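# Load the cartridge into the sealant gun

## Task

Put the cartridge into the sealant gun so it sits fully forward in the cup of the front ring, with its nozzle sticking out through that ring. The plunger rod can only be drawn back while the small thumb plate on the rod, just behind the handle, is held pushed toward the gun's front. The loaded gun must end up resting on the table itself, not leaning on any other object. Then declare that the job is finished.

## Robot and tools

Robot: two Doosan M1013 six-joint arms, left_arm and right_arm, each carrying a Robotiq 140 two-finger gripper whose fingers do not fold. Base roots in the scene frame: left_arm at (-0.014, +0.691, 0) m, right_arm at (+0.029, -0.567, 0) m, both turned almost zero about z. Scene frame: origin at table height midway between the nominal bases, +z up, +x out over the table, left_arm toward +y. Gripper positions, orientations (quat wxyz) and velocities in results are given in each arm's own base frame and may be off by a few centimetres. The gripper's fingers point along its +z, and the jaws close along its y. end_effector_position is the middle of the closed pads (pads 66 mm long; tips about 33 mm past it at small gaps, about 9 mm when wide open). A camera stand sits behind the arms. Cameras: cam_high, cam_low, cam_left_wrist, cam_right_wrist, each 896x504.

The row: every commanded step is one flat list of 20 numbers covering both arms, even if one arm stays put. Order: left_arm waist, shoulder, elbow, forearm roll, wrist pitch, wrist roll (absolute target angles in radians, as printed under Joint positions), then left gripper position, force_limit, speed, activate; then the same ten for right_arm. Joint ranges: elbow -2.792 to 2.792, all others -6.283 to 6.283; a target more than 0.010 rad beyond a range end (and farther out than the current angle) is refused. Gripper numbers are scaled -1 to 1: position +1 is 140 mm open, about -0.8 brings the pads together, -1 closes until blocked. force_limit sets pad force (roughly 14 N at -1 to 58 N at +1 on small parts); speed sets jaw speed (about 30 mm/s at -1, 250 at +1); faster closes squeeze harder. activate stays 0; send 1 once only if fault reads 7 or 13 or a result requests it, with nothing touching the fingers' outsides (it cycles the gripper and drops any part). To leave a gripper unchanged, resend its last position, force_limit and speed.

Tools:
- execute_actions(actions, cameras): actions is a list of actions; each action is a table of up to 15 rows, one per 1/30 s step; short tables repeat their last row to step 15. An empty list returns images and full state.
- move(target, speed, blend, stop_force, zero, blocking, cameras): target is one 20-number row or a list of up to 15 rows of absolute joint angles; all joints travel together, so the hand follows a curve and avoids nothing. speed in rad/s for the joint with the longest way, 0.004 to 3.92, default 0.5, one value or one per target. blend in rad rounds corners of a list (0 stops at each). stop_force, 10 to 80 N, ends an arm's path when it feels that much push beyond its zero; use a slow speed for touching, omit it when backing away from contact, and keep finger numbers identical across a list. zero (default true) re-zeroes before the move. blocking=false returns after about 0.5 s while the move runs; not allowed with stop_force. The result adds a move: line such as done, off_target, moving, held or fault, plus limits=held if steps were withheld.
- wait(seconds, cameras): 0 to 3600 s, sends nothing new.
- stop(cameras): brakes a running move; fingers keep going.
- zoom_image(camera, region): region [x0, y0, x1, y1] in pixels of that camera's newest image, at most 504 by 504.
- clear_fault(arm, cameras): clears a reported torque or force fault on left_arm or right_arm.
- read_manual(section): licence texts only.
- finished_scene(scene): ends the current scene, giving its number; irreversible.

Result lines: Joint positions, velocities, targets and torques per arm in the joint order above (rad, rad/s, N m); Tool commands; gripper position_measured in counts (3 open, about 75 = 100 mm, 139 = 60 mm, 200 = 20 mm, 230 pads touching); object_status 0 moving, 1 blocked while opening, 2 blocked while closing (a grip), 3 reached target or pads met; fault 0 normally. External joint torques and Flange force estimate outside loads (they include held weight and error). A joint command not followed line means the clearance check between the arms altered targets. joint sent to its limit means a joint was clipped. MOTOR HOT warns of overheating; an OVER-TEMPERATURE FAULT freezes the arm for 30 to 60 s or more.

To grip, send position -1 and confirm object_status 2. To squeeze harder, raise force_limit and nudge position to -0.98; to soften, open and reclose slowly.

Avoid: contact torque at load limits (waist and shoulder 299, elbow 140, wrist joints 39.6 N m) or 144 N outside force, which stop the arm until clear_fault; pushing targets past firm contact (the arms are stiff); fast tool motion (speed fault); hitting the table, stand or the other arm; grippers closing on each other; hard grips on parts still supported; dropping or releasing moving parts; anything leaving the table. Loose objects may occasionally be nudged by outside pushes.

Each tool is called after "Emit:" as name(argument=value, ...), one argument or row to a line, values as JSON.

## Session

Emit:
execute_actions(
  actions=[],
)

Scene clock: 0.00 s.
left_arm: end_effector_position=(+1.0218, -0.4747, +0.2073) position_measured=3 object_status=3 fault=0 end_effector_quat_wxyz=(-0.097, +0.843, -0.227, +0.477) | right_arm: end_effector_position=(+0.7540, +0.6506, +0.2883) position_measured=3 object_status=3 fault=0 end_effector_quat_wxyz=(-0.269, +0.616, +0.349, +0.653)
Joint positions: left_arm=[-0.594 0.651 1.411 1.305 0.464 0.459] | right_arm=[0.565 0.491 1.904 2.691 0.874 -1.396]
Joint velocities: within noise
Joint torques (N m): no reading
External joint torques (N m): no reading
Flange force (N): no reading
Joint targets: left_arm=[-0.594 0.651 1.411 1.305 0.464 0.459] | right_arm=[0.565 0.491 1.904 2.691 0.874 -1.396]
Tool commands: left_gripper/position=+1.0 left_gripper/force_limit=+1.0 left_gripper/speed=+1.0 left_gripper/activate=+0.0 right_gripper/position=+1.0 right_gripper/force_limit=+1.0 right_gripper/speed=+1.0 right_gripper/activate=+0.0

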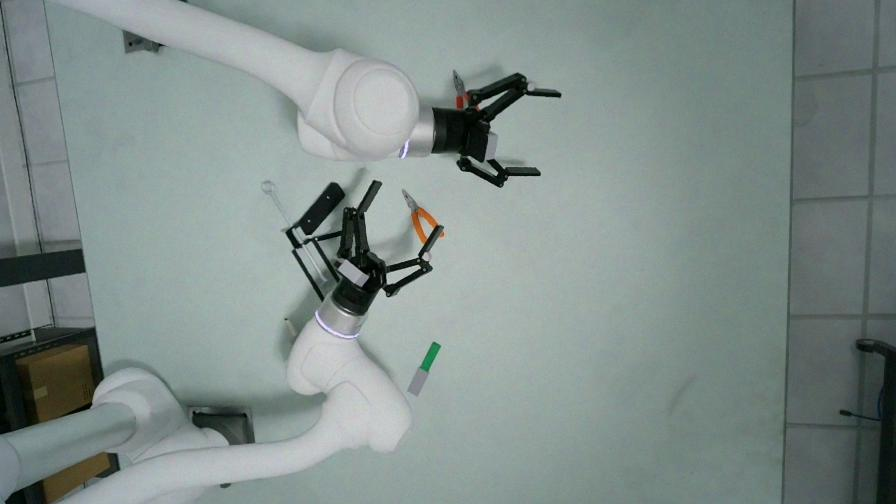

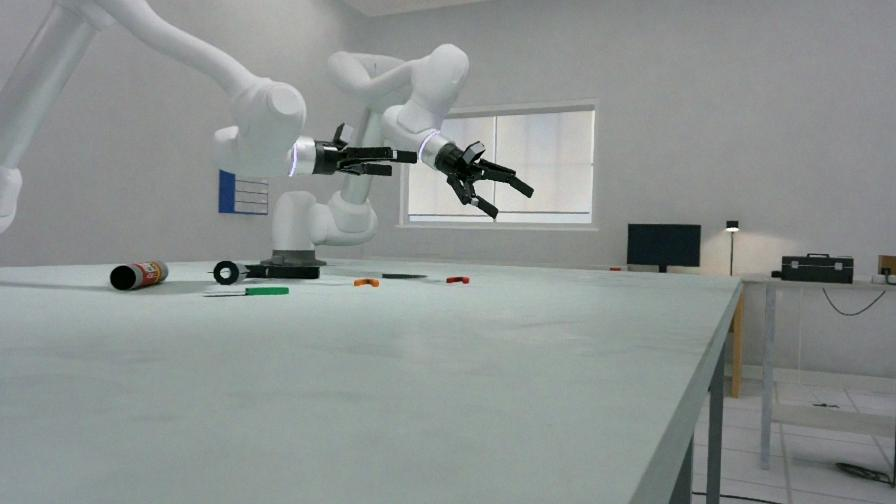

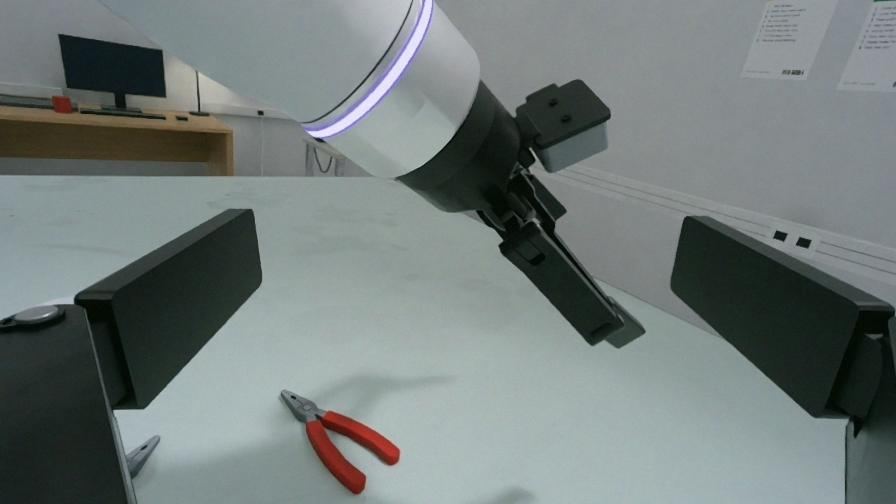

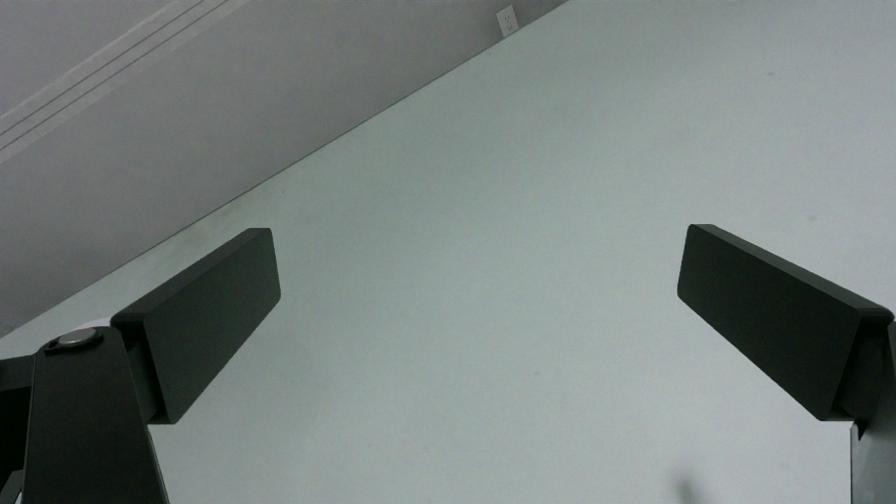

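Emit:
move(
  target=[
    [-0.594,0.651,1.411,1.305,0.464,0.459,1,1,1,0,0.2,0.25,1.7,1.3,1.3,-1.5,1,1,1,0],
    [-0.7,0.3,1.5,0,1.3416,-2.271,1,1,1,0,-0.22,0.08,1.56,0,1.5,-1.8,1,1,1,0],
  ],
  speed=1.2,
  blend=0.2,
  cameras=["cam_high","cam_low","cam_left_wrist","cam_right_wrist"],
)

Scene clock: 26.77 s.
left_arm: end_effector_position=(+0.5787, -0.4423, +0.2852) position_measured=3 object_status=3 fault=0 end_effector_quat_wxyz=(+0.000, +0.000, +1.000, +0.000) | right_arm: end_effector_position=(+0.6006, -0.0989, +0.3993) position_measured=3 object_status=3 fault=0 end_effector_quat_wxyz=(+0.001, -0.005, +1.000, +0.000)
Joint positions: left_arm=[-0.7 0.3 1.5 0 1.342 -2.271] | right_arm=[-0.22 0.08 1.56 0 1.5 -1.8]
Joint torques (N m): left_arm=[2.45 -71.96 -41.98 3.98 -0.07 0.59] | right_arm=[-2.29 -51.81 -44.69 4.59 -0.17 -0.32]
External joint torques (N m): left_arm=[-2.67 -0.85 0.35 0.25 0.11 -0.59] | right_arm=[2.25 1.82 2.94 -0.31 0.2 0.32]
Flange force (N): left_arm=[4.5 -2.2 0.0] | right_arm=[1.2 4.5 4.7]
Joint targets: left_arm=[-0.700 0.300 1.500 0.000 1.342 -2.271] | right_arm=[-0.220 0.080 1.560 0.000 1.500 -1.800]
move: done

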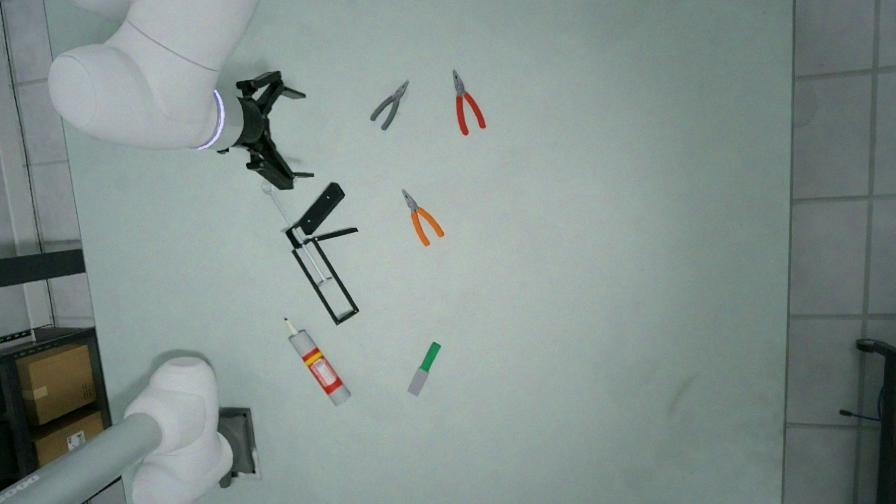

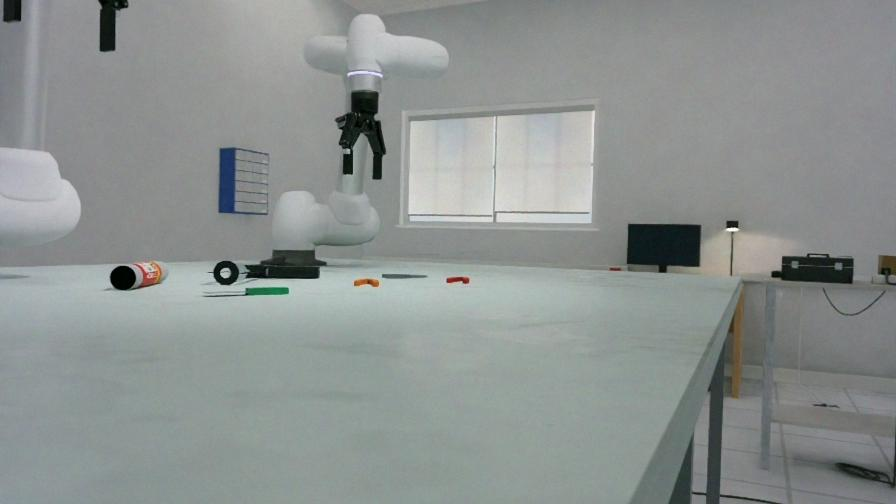

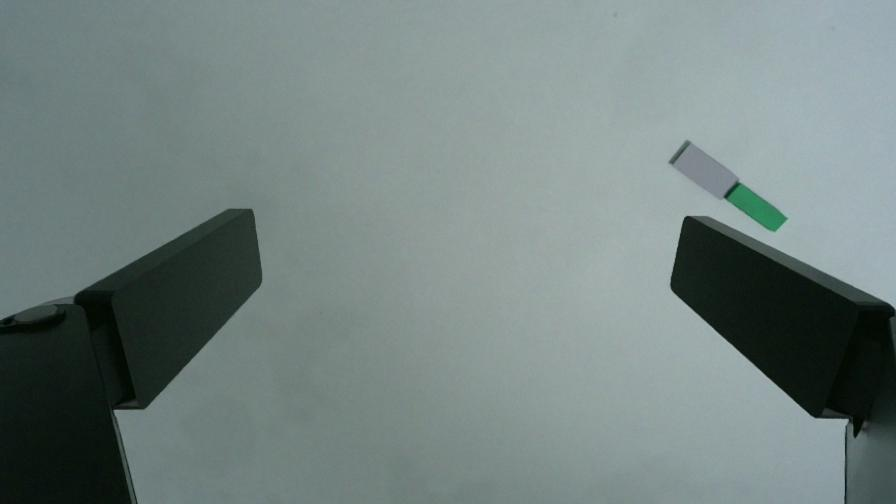

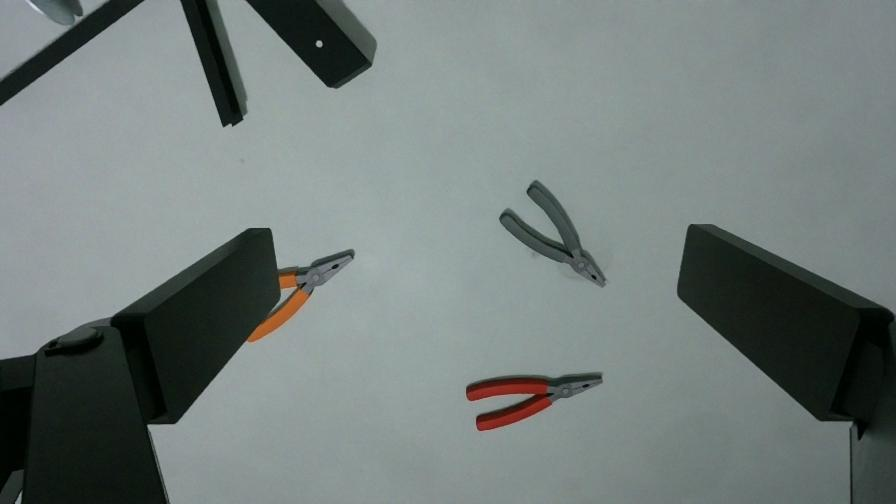

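Emit:
move(
  target=[-1.1327,0.3758,1.5166,0,1.2492,-2.7035,1,1,1,0,0.5744,-0.0847,1.9981,0,1.2282,-3.112,1,1,1,0],
  speed=1.0,
  cameras=["cam_high","cam_left_wrist","cam_right_wrist"],
)

Scene clock: 49.73 s.
left_arm: end_effector_position=(+0.3528, -0.6717, +0.2200) position_measured=3 object_status=3 fault=0 end_effector_quat_wxyz=(+0.000, +0.000, +1.000, +0.000) | right_arm: end_effector_position=(+0.3793, +0.2865, +0.2500) position_measured=3 object_status=3 fault=0 end_effector_quat_wxyz=(+0.000, +0.871, -0.491, +0.000)
Joint positions: left_arm=[-1.133 0.376 1.517 0 1.249 -2.703] | right_arm=[0.574 -0.085 1.998 0 1.228 -3.112]
Joint torques (N m): left_arm=[2.65 -78.86 -40.82 3.93 -0.08 0.45] | right_arm=[-2.39 -31.47 -42.02 4.37 -0.16 -0.33]
External joint torques (N m): left_arm=[-2.69 -0.6 0.18 0.21 0.09 -0.45] | right_arm=[2.42 0.62 2.48 -0.36 0.16 0.33]
Flange force (N): left_arm=[4.3 -0.6 -0.2] | right_arm=[-5.5 2.9 3.4]
Joint targets: left_arm=[-1.133 0.376 1.517 0.000 1.249 -2.704] | right_arm=[0.574 -0.085 1.998 0.000 1.228 -3.112]
move: done

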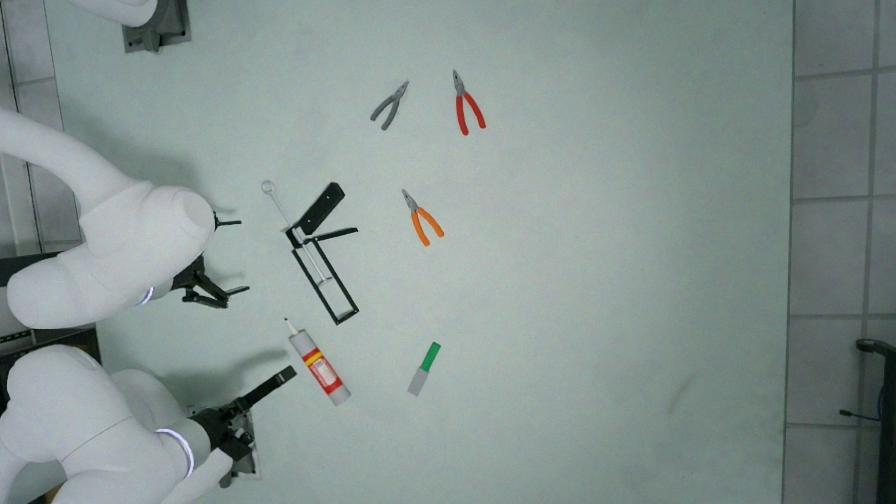

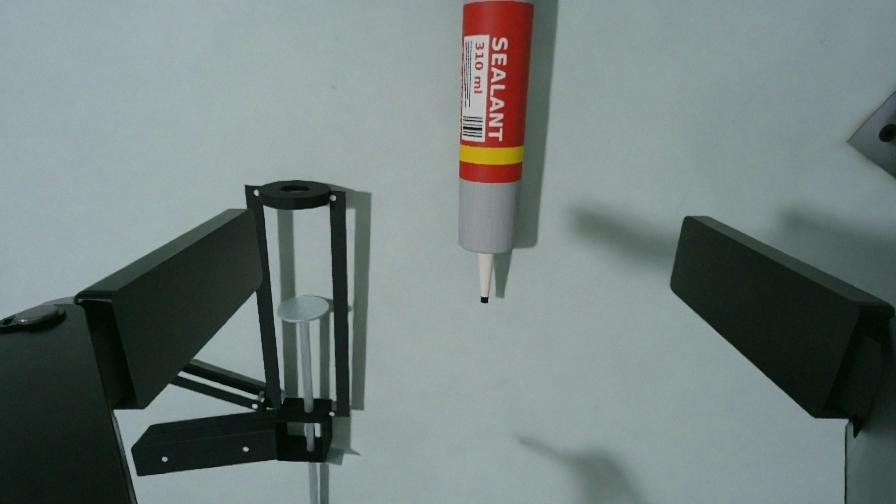

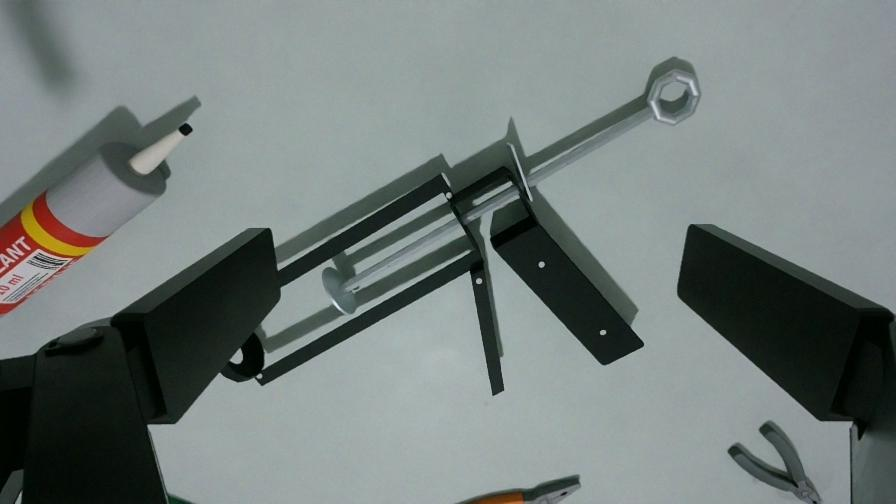

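Emit:
zoom_image(
  camera="cam_left_wrist",
  region=[220, 160, 400, 340],
)

Emit:
zoom_image(
  camera="cam_right_wrist",
  region=[420, 40, 720, 270],
)

Emit:
zoom_image(
  camera="cam_right_wrist",
  region=[200, 160, 500, 400],
)

Scaled by 2.800 from the camera's image (finer frame: 1280x720).

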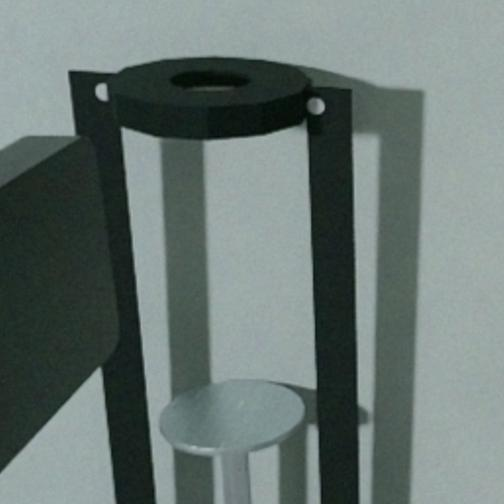

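Scaled by 1.680 from the camera's image (finer frame: 1280x720).

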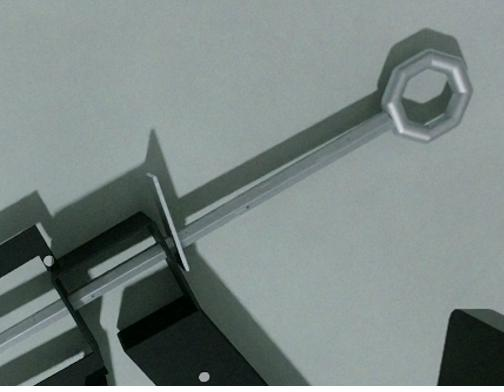

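Scaled by 1.680 from the camera's image (finer frame: 1280x720).

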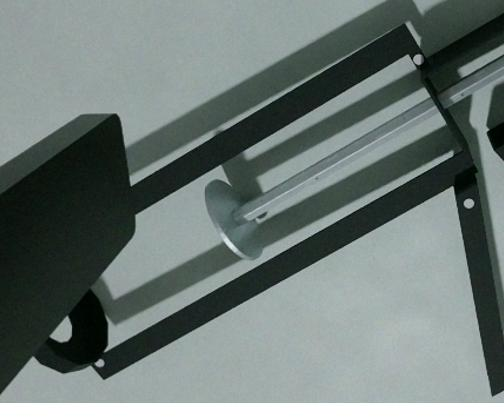

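Emit:
zoom_image(
  camera="cam_left_wrist",
  region=[220, 340, 400, 500],
)

Emit:
zoom_image(
  camera="cam_low",
  region=[100, 240, 330, 310],
)

Scaled by 2.800 from the camera's image (finer frame: 1280x720).

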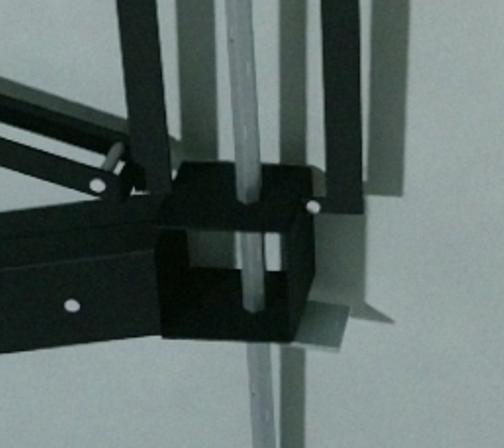

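This scene's latest camera images include none from cam_low. They are from: cam_high, cam_left_wrist, cam_right_wrist. cam_low's image comes with the result of a call that names it in "cameras".

Emit:
move(
  target=[
    [-1.06,0.0,2.07,0,0.04,-3.7,1,1,1,0,0.62,-0.05,1.7,1.571,0,-2.2,-1,-1,0,0],
    [-1.0264,0.3356,2.5897,0,-1.0927,-4.712,1,1,1,0,0.6983,0.2012,1.8685,3.1416,-1.0719,-1.356,-1,-1,0,0],
  ],
  speed=1.1,
  blend=0.2,
  cameras=["cam_high","cam_low","cam_left_wrist","cam_right_wrist"],
)

Scene clock: 137.50 s.
left_arm: end_effector_position=(+0.3637, -0.5342, +0.1059) position_measured=3 object_status=3 fault=0 end_effector_quat_wxyz=(+0.299, +0.691, -0.390, +0.530) | right_arm: end_effector_position=(+0.4487, +0.4217, +0.1601) position_measured=233 object_status=3 fault=0 end_effector_quat_wxyz=(+0.000, +0.971, +0.239, +0.000)
Joint positions: left_arm=[-1.026 0.336 2.59 0 -1.093 -4.712] | right_arm=[0.698 0.201 1.868 3.142 -1.072 -1.356]
Joint torques (N m): left_arm=[2.73 -46.6 -11.71 0.8 -2.76 0.46] | right_arm=[-2.65 -58.67 -39.93 -3.81 -0.15 -0.3]
External joint torques (N m): left_arm=[-2.71 -0.14 -0.19 0.14 0.07 -0.46] | right_arm=[2.59 1.19 3.08 0.01 0.19 0.3]
Flange force (N): left_arm=[0.8 7.5 0.1] | right_arm=[-4.9 -3.5 4.5]
Joint targets: left_arm=[-1.026 0.336 2.590 0.000 -1.093 -4.712] | right_arm=[0.698 0.201 1.869 3.142 -1.072 -1.356]
move: done

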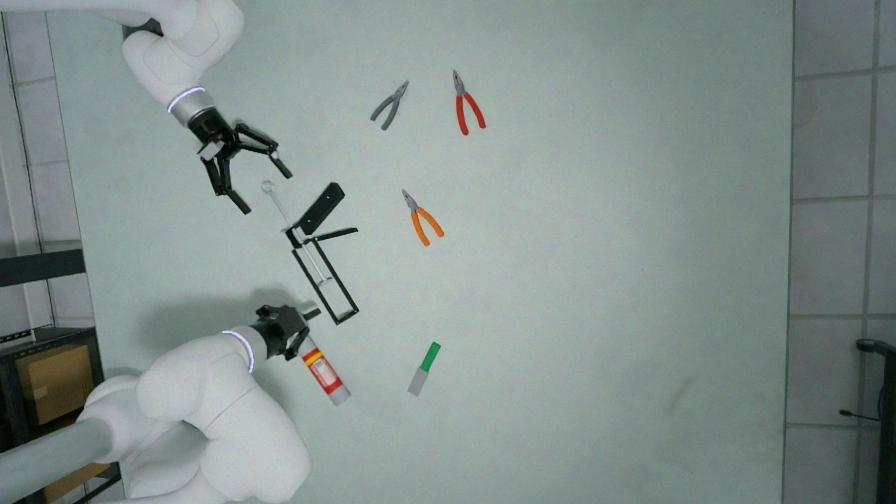

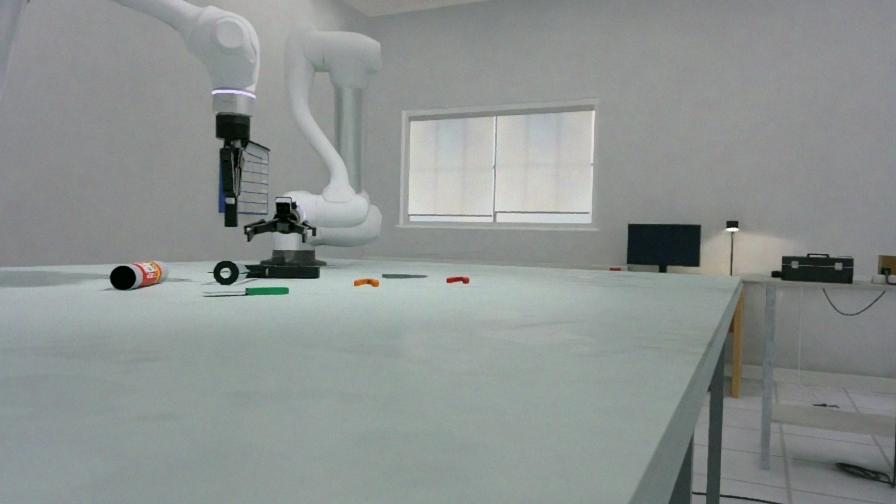

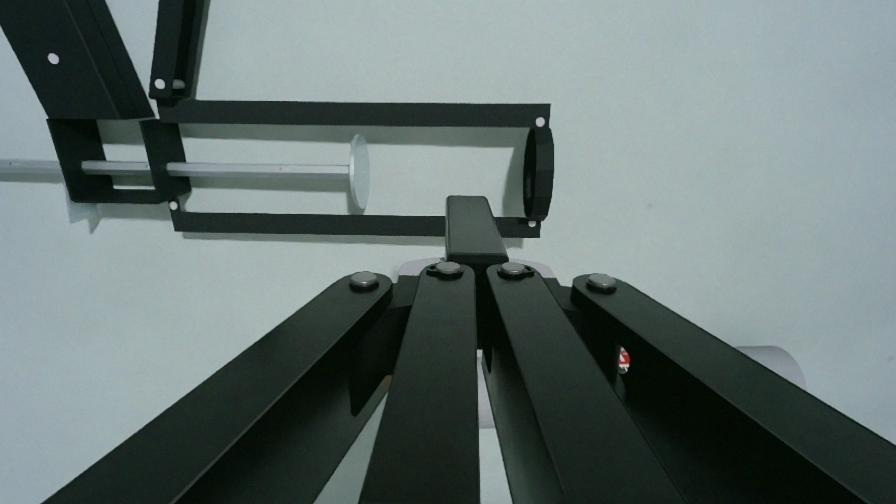

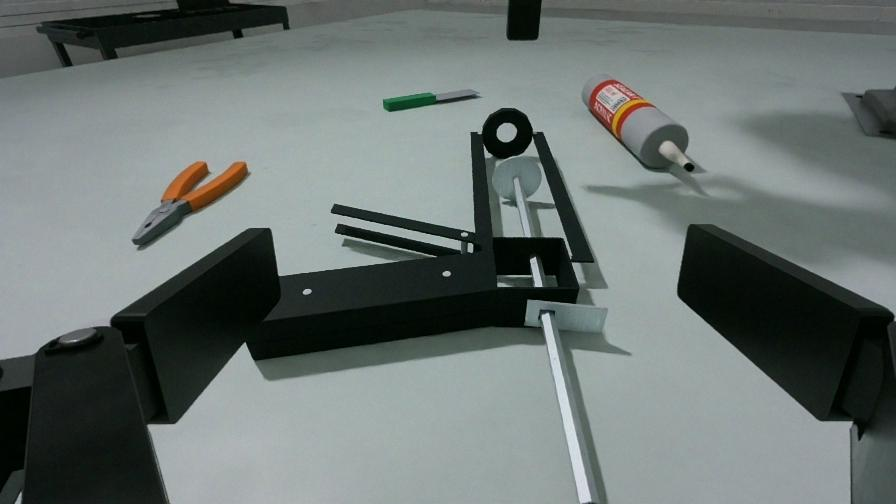

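Emit:
zoom_image(
  camera="cam_right_wrist",
  region=[450, 220, 650, 360],
)

Scaled by 2.520 from the camera's image (finer frame: 1280x720).

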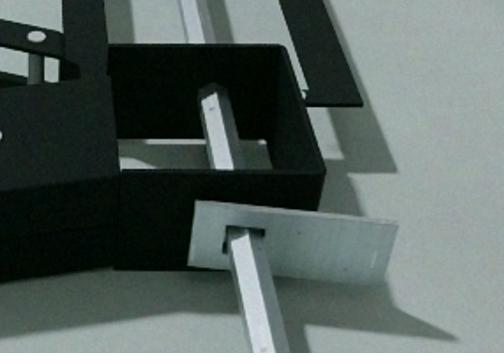

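Emit:
move(
  target=[
    [-1.06,0.1,1.9,0,0.3,-3.0,-1,-1,0,0,0.6983,0.2012,1.8685,3.1416,-1.0719,-0.5,-1,-1,0,0],
    [-1.1374,0.1809,1.978,0.0548,0.6356,-1.7046,-1,-1,0,0,0.6983,0.2012,1.8685,3.1416,-1.0719,0.2148,-1,-1,0,0],
  ],
  speed=1.0,
  blend=0.2,
  cameras=["cam_left_wrist","cam_right_wrist"],
)

Scene clock: 183.77 s.
left_arm: end_effector_position=(+0.3309, -0.6071, +0.1398) position_measured=233 object_status=3 fault=0 end_effector_quat_wxyz=(+0.151, +0.490, +0.854, -0.087) | right_arm: end_effector_position=(+0.4487, +0.4217, +0.1600) position_measured=233 object_status=3 fault=0 end_effector_quat_wxyz=(+0.000, +0.856, -0.517, +0.000)
Joint positions: left_arm=[-1.137 0.181 1.978 0.055 0.636 -1.705] | right_arm=[0.698 0.201 1.869 3.142 -1.072 0.215]
Joint torques (N m): left_arm=[2.89 -55.39 -37.09 3.54 -0.99 0.47] | right_arm=[-2.15 -59.54 -39.57 -3.8 -0.17 -0.34]
External joint torques (N m): left_arm=[-2.85 -0.37 0.39 0.18 0.07 -0.47] | right_arm=[2.22 2.03 2.79 -0.02 0.15 0.34]
Flange force (N): left_arm=[1.7 -6.2 -0.6] | right_arm=[-3.5 3.0 4.8]
Joint targets: left_arm=[-1.137 0.181 1.978 0.055 0.636 -1.705] | right_arm=[0.698 0.201 1.869 3.142 -1.072 0.215]
move: done

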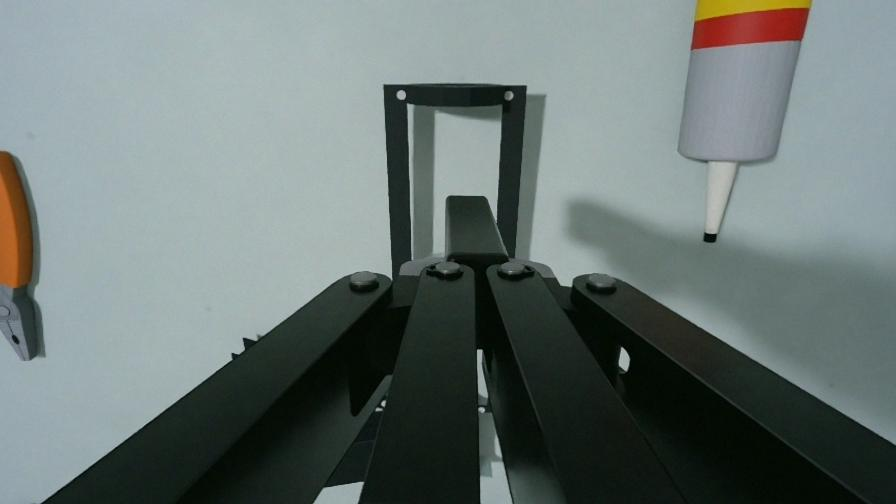

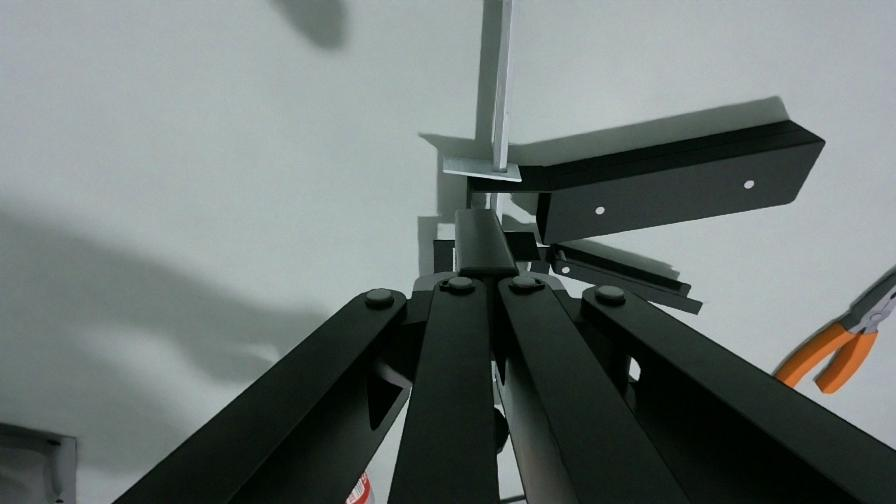

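Emit:
move(
  target=[-1.1391,0.2917,2.0618,0.0775,0.4419,-1.731,-1,-1,0,0,0.6983,0.3137,1.9682,3.1416,-0.8597,0.2148,-1,-1,0,0],
  speed=0.12,
  stop_force=20,
  cameras=["cam_low","cam_left_wrist","cam_right_wrist"],
)

Scene clock: 202.30 s.
left_arm: end_effector_position=(+0.3291, -0.6056, +0.0396) position_measured=233 object_status=3 fault=0 end_effector_quat_wxyz=(+0.151, +0.491, +0.854, -0.086) | right_arm: end_effector_position=(+0.4487, +0.4217, +0.0449) position_measured=233 object_status=3 fault=0 end_effector_quat_wxyz=(+0.000, +0.856, -0.517, +0.000)
Joint positions: left_arm=[-1.139 0.292 2.062 0.078 0.442 -1.731] | right_arm=[0.698 0.314 1.968 3.142 -0.86 0.215]
Joint torques (N m): left_arm=[2.07 -61.51 -31.61 2.93 -1.02 0.5] | right_arm=[-2.37 -66.32 -34.36 -3.24 -0.17 -0.34]
External joint torques (N m): left_arm=[-2.16 -0.4 0.1 0.24 0.11 -0.5] | right_arm=[2.43 2.77 2.66 -0.05 0.14 0.34]
Flange force (N): left_arm=[1.0 -5.5 -0.8] | right_arm=[-4.0 2.4 5.3]
Joint targets: left_arm=[-1.139 0.292 2.062 0.078 0.442 -1.731] | right_arm=[0.698 0.314 1.968 3.142 -0.860 0.215]
move: done

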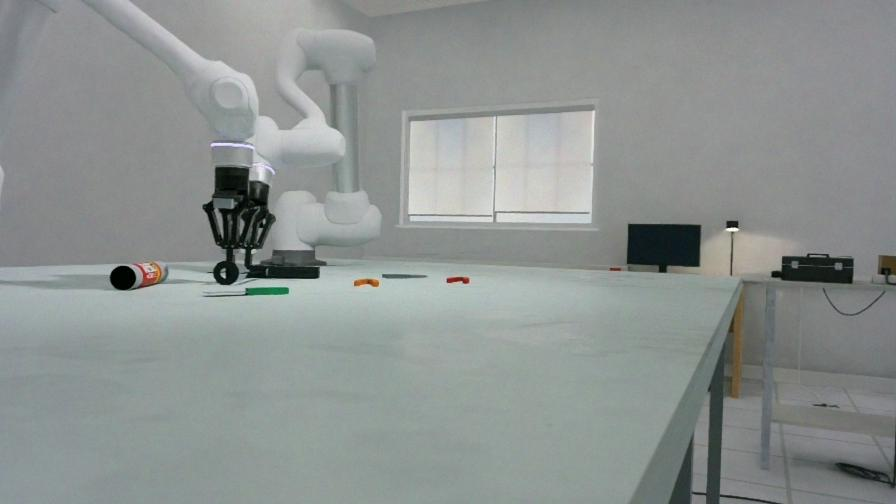

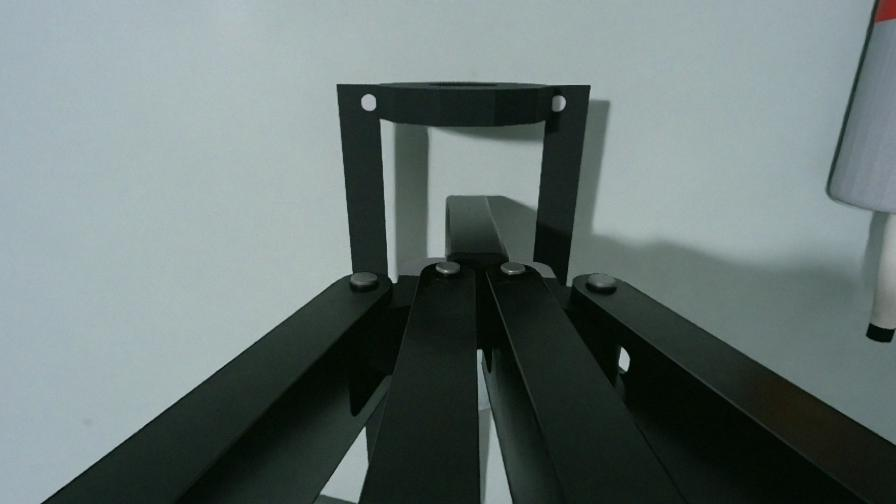

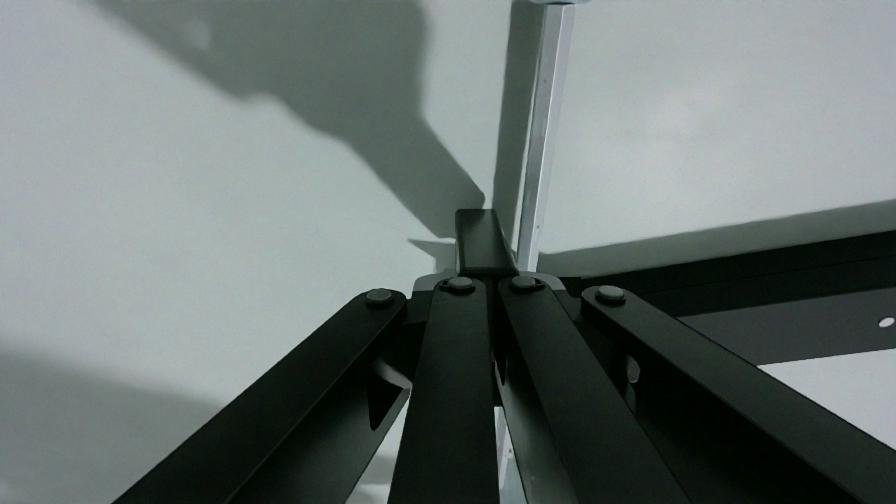

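Emit:
move(
  target=[
    [-1.139,0.292,2.062,0.078,0.442,-1.731,-1,-1,0,0,0.7531,0.3272,1.9482,3.1416,-0.8662,0.2695,-1,-1,0,0],
    [-1.139,0.292,2.062,0.078,0.442,-1.731,-1,-1,0,0,0.8061,0.3431,1.9246,3.1416,-0.8739,0.3225,-1,-1,0,0],
  ],
  speed=0.07,
  stop_force=25,
  blend=[0.02, 0],
  cameras=["cam_high","cam_left_wrist","cam_right_wrist"],
)

Scene clock: 216.37 s.
left_arm: end_effector_position=(+0.3291, -0.6053, +0.0393) position_measured=233 object_status=3 fault=0 end_effector_quat_wxyz=(+0.150, +0.491, +0.854, -0.086) | right_arm: end_effector_position=(+0.4163, +0.4837, +0.0450) position_measured=233 object_status=3 fault=0 end_effector_quat_wxyz=(+0.000, +0.856, -0.517, +0.000)
Joint positions: left_arm=[-1.139 0.292 2.062 0.078 0.442 -1.731] | right_arm=[0.806 0.343 1.925 3.142 -0.874 0.323]
Joint torques (N m): left_arm=[2.48 -61.06 -33.43 3.15 -1.94 0.42] | right_arm=[0 -71.07 -36.1 -2.28 0.22 -0.32]
External joint torques (N m): left_arm=[-2.52 -0.89 1.87 0.02 1.01 -0.42] | right_arm=[-0.03 4.12 3.96 -1.06 -0.25 0.32]
Flange force (N): left_arm=[3.8 -5.6 -3.2] | right_arm=[0.4 2.2 6.8]
Joint targets: left_arm=[-1.139 0.292 2.062 0.078 0.442 -1.731] | right_arm=[0.806 0.343 1.925 3.142 -0.874 0.323]
move: done

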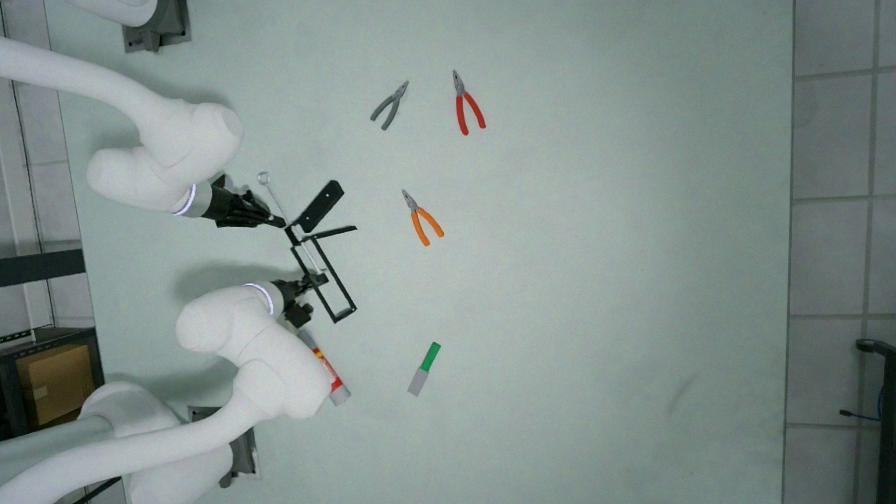

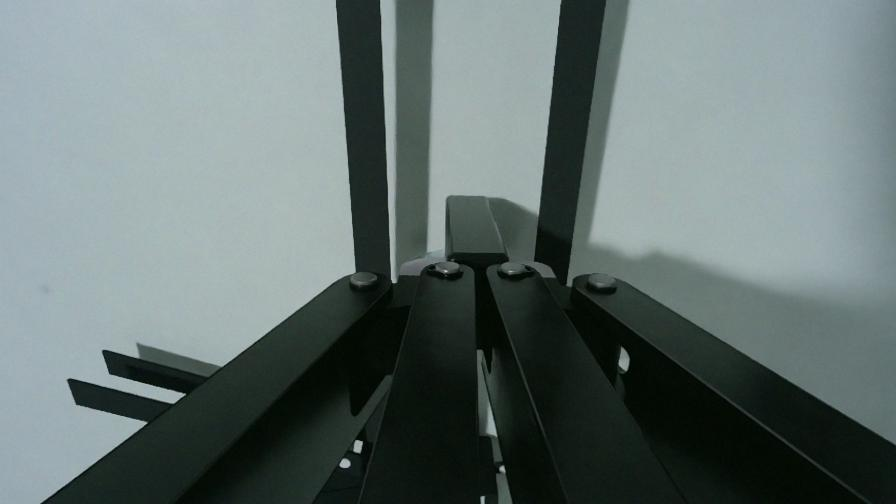

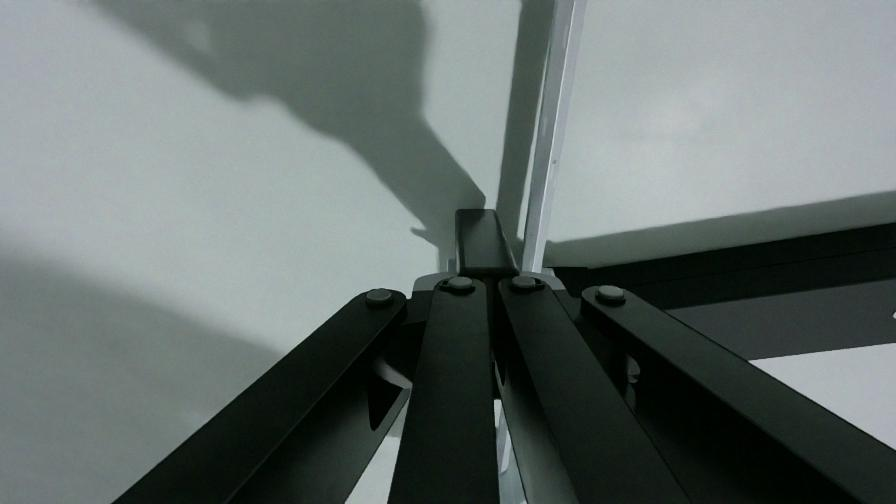

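Emit:
move(
  target=[
    [-1.139,0.292,2.062,0.078,0.442,-1.731,-1,-1,0,0,0.85,0.3584,1.902,3.1416,-0.8812,0.3664,-1,-1,0,0],
    [-1.139,0.292,2.062,0.078,0.442,-1.731,-1,-1,0,0,0.8853,0.3725,1.8809,3.1416,-0.8882,0.4017,-1,-1,0,0],
    [-1.139,0.292,2.062,0.078,0.442,-1.731,-1,-1,0,0,0.9129,0.3844,1.8625,3.1416,-0.8947,0.4293,-1,-1,0,0],
    [-1.139,0.292,2.062,0.078,0.442,-1.731,-1,-1,0,0,0.9333,0.3935,1.8482,3.1416,-0.8999,0.4497,-1,-1,0,0],
  ],
  speed=0.06,
  stop_force=22,
  blend=[0.01, 0.01, 0.01, 0],
  cameras=["cam_high","cam_left_wrist","cam_right_wrist"],
)

Scene clock: 223.13 s.
left_arm: end_effector_position=(+0.3291, -0.6054, +0.0393) position_measured=233 object_status=3 fault=0 end_effector_quat_wxyz=(+0.150, +0.491, +0.854, -0.086) | right_arm: end_effector_position=(+0.3744, +0.5634, +0.0451) position_measured=233 object_status=3 fault=0 end_effector_quat_wxyz=(+0.000, +0.856, -0.517, +0.000)
Joint positions: left_arm=[-1.139 0.292 2.062 0.078 0.442 -1.731] | right_arm=[0.933 0.393 1.848 3.142 -0.9 0.45]
Joint torques (N m): left_arm=[3.24 -59.87 -32.93 3.16 -1.98 0.45] | right_arm=[1.09 -77.7 -37.63 -1.92 0.2 -0.32]
External joint torques (N m): left_arm=[-3.17 -2.14 1.38 0.02 1.07 -0.45] | right_arm=[-1.16 5.39 4.87 -1.48 -0.23 0.32]
Flange force (N): left_arm=[3.8 -6.7 -5.4] | right_arm=[2.4 1.8 8.5]
Joint targets: left_arm=[-1.139 0.292 2.062 0.078 0.442 -1.731] | right_arm=[0.933 0.393 1.848 3.142 -0.900 0.450]
move: done

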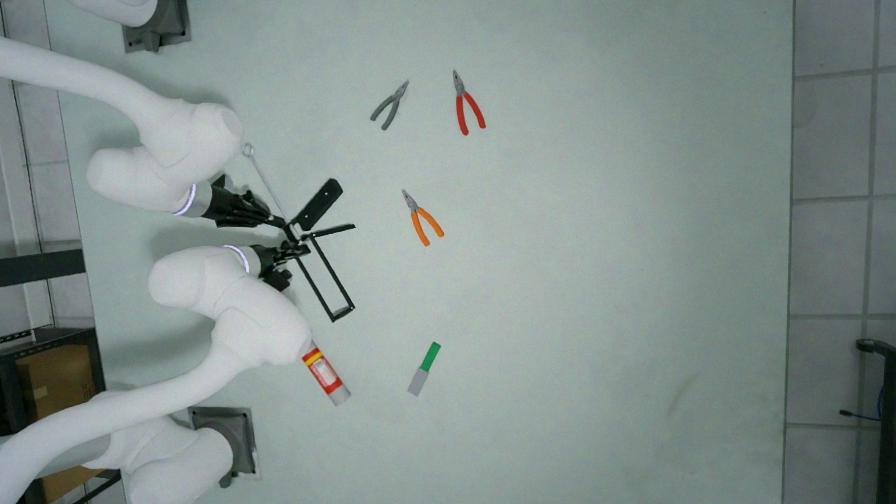

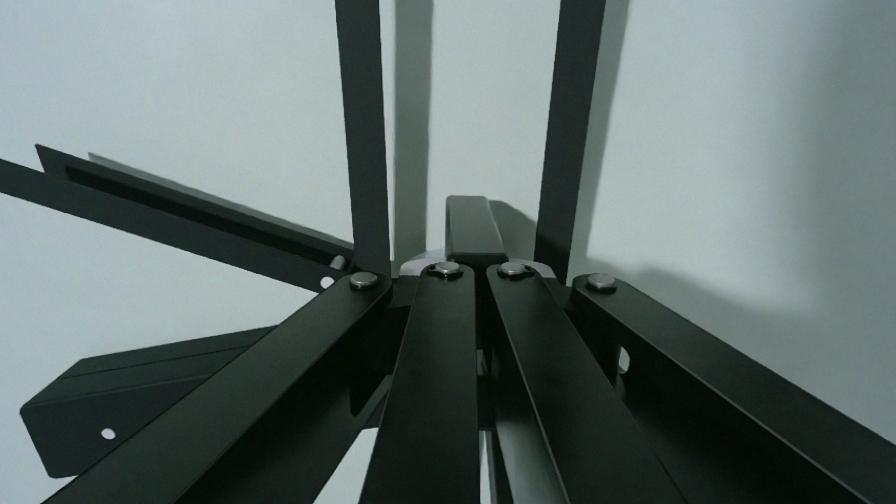

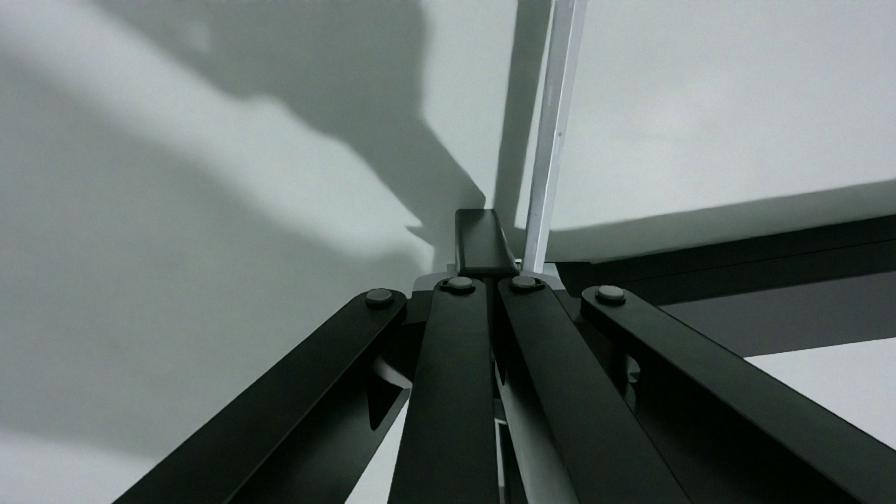

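Emit:
move(
  target=[-1.139,0.292,2.062,0.078,0.442,-1.731,-1,-1,0,0,0.9491,0.4013,1.8364,3.1416,-0.9039,0.4655,-1,-1,0,0],
  speed=0.02,
  stop_force=22,
  cameras=["cam_left_wrist"],
)

Scene clock: 226.97 s.
left_arm: end_effector_position=(+0.3291, -0.6054, +0.0393) position_measured=233 object_status=3 fault=0 end_effector_quat_wxyz=(+0.150, +0.491, +0.854, -0.086) | right_arm: end_effector_position=(+0.3688, +0.5740, +0.0449) position_measured=233 object_status=3 fault=0 end_effector_quat_wxyz=(+0.000, +0.856, -0.517, +0.000)
Joint positions: left_arm=[-1.139 0.292 2.062 0.078 0.442 -1.731] | right_arm=[0.949 0.401 1.836 3.142 -0.904 0.466]
Joint torques (N m): left_arm=[3.26 -60.31 -33.57 3.11 -2.08 0.46] | right_arm=[1.96 -75.43 -36.45 -1.53 0.55 -0.31]
External joint torques (N m): left_arm=[-3.19 -1.69 2.03 0.06 1.16 -0.46] | right_arm=[-1.94 2.03 3.53 -1.89 -0.58 0.31]
Flange force (N): left_arm=[4.7 -6.8 -4.8] | right_arm=[4.2 2.5 3.5]
Joint targets: left_arm=[-1.139 0.292 2.062 0.078 0.442 -1.731] | right_arm=[0.949 0.401 1.836 3.142 -0.904 0.466]
move: done

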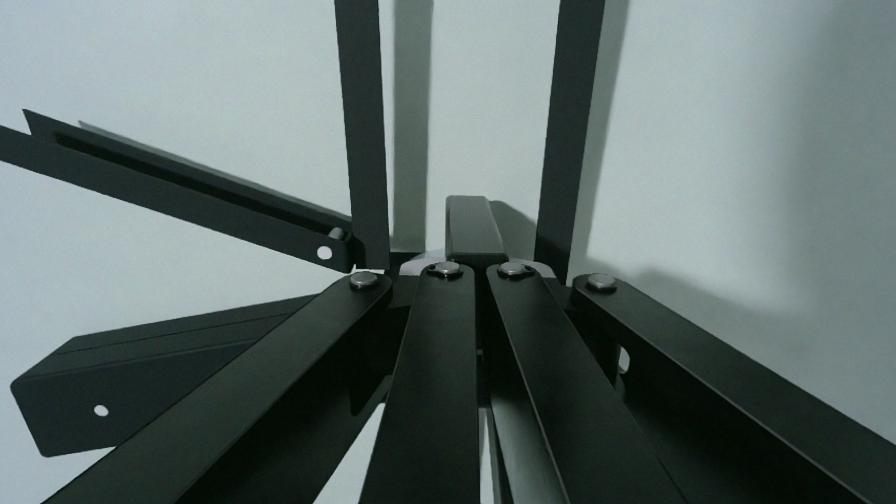

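Emit:
move(
  target=[-1.139,0.292,2.062,0.078,0.442,-1.731,-1,-1,0,0,0.9645,0.4091,1.8241,3.1416,-0.9084,0.4809,-1,-1,0,0],
  speed=0.02,
  stop_force=22,
  cameras=["cam_left_wrist"],
)

Scene clock: 231.30 s.
left_arm: end_effector_position=(+0.3291, -0.6054, +0.0393) position_measured=233 object_status=3 fault=0 end_effector_quat_wxyz=(+0.150, +0.491, +0.854, -0.086) | right_arm: end_effector_position=(+0.3676, +0.5763, +0.0449) position_measured=233 object_status=3 fault=0 end_effector_quat_wxyz=(+0.000, +0.856, -0.517, +0.000)
Joint positions: left_arm=[-1.139 0.292 2.062 0.078 0.442 -1.731] | right_arm=[0.953 0.403 1.834 3.141 -0.905 0.469]
Joint torques (N m): left_arm=[6.26 -56.02 -45.6 4.15 -8.6 0.43] | right_arm=[18.04 -74.6 -40.35 5.17 3.21 -0.32]
External joint torques (N m): left_arm=[-6.24 -5.94 14.08 -0.97 7.69 -0.43] | right_arm=[-18.04 1.1 7.44 -8.58 -3.24 0.32]
Flange force (N): left_arm=[24.3 -10.4 -23.2] | right_arm=[28.8 -1.8 0.6]
Joint targets: left_arm=[-1.139 0.292 2.062 0.078 0.442 -1.731] | right_arm=[0.953 0.403 1.834 3.141 -0.905 0.469]
move: contact (right_arm); right_arm: the waist is farthest, 0.012 rad from its target

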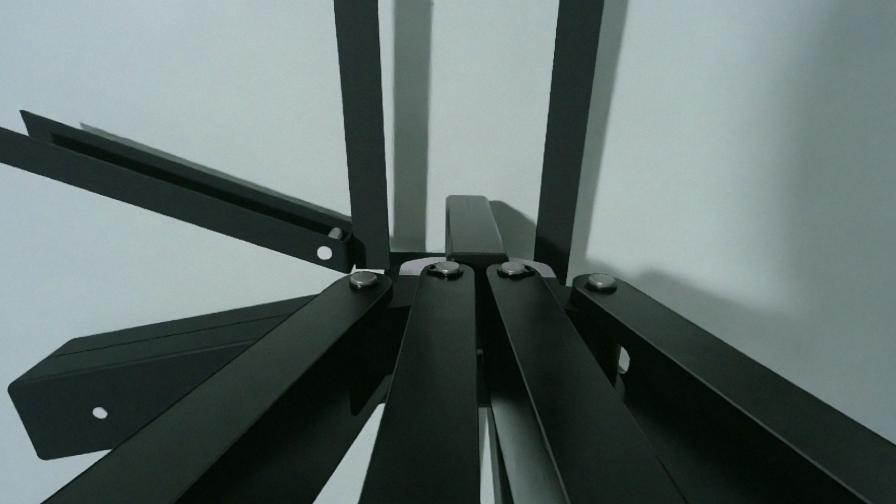

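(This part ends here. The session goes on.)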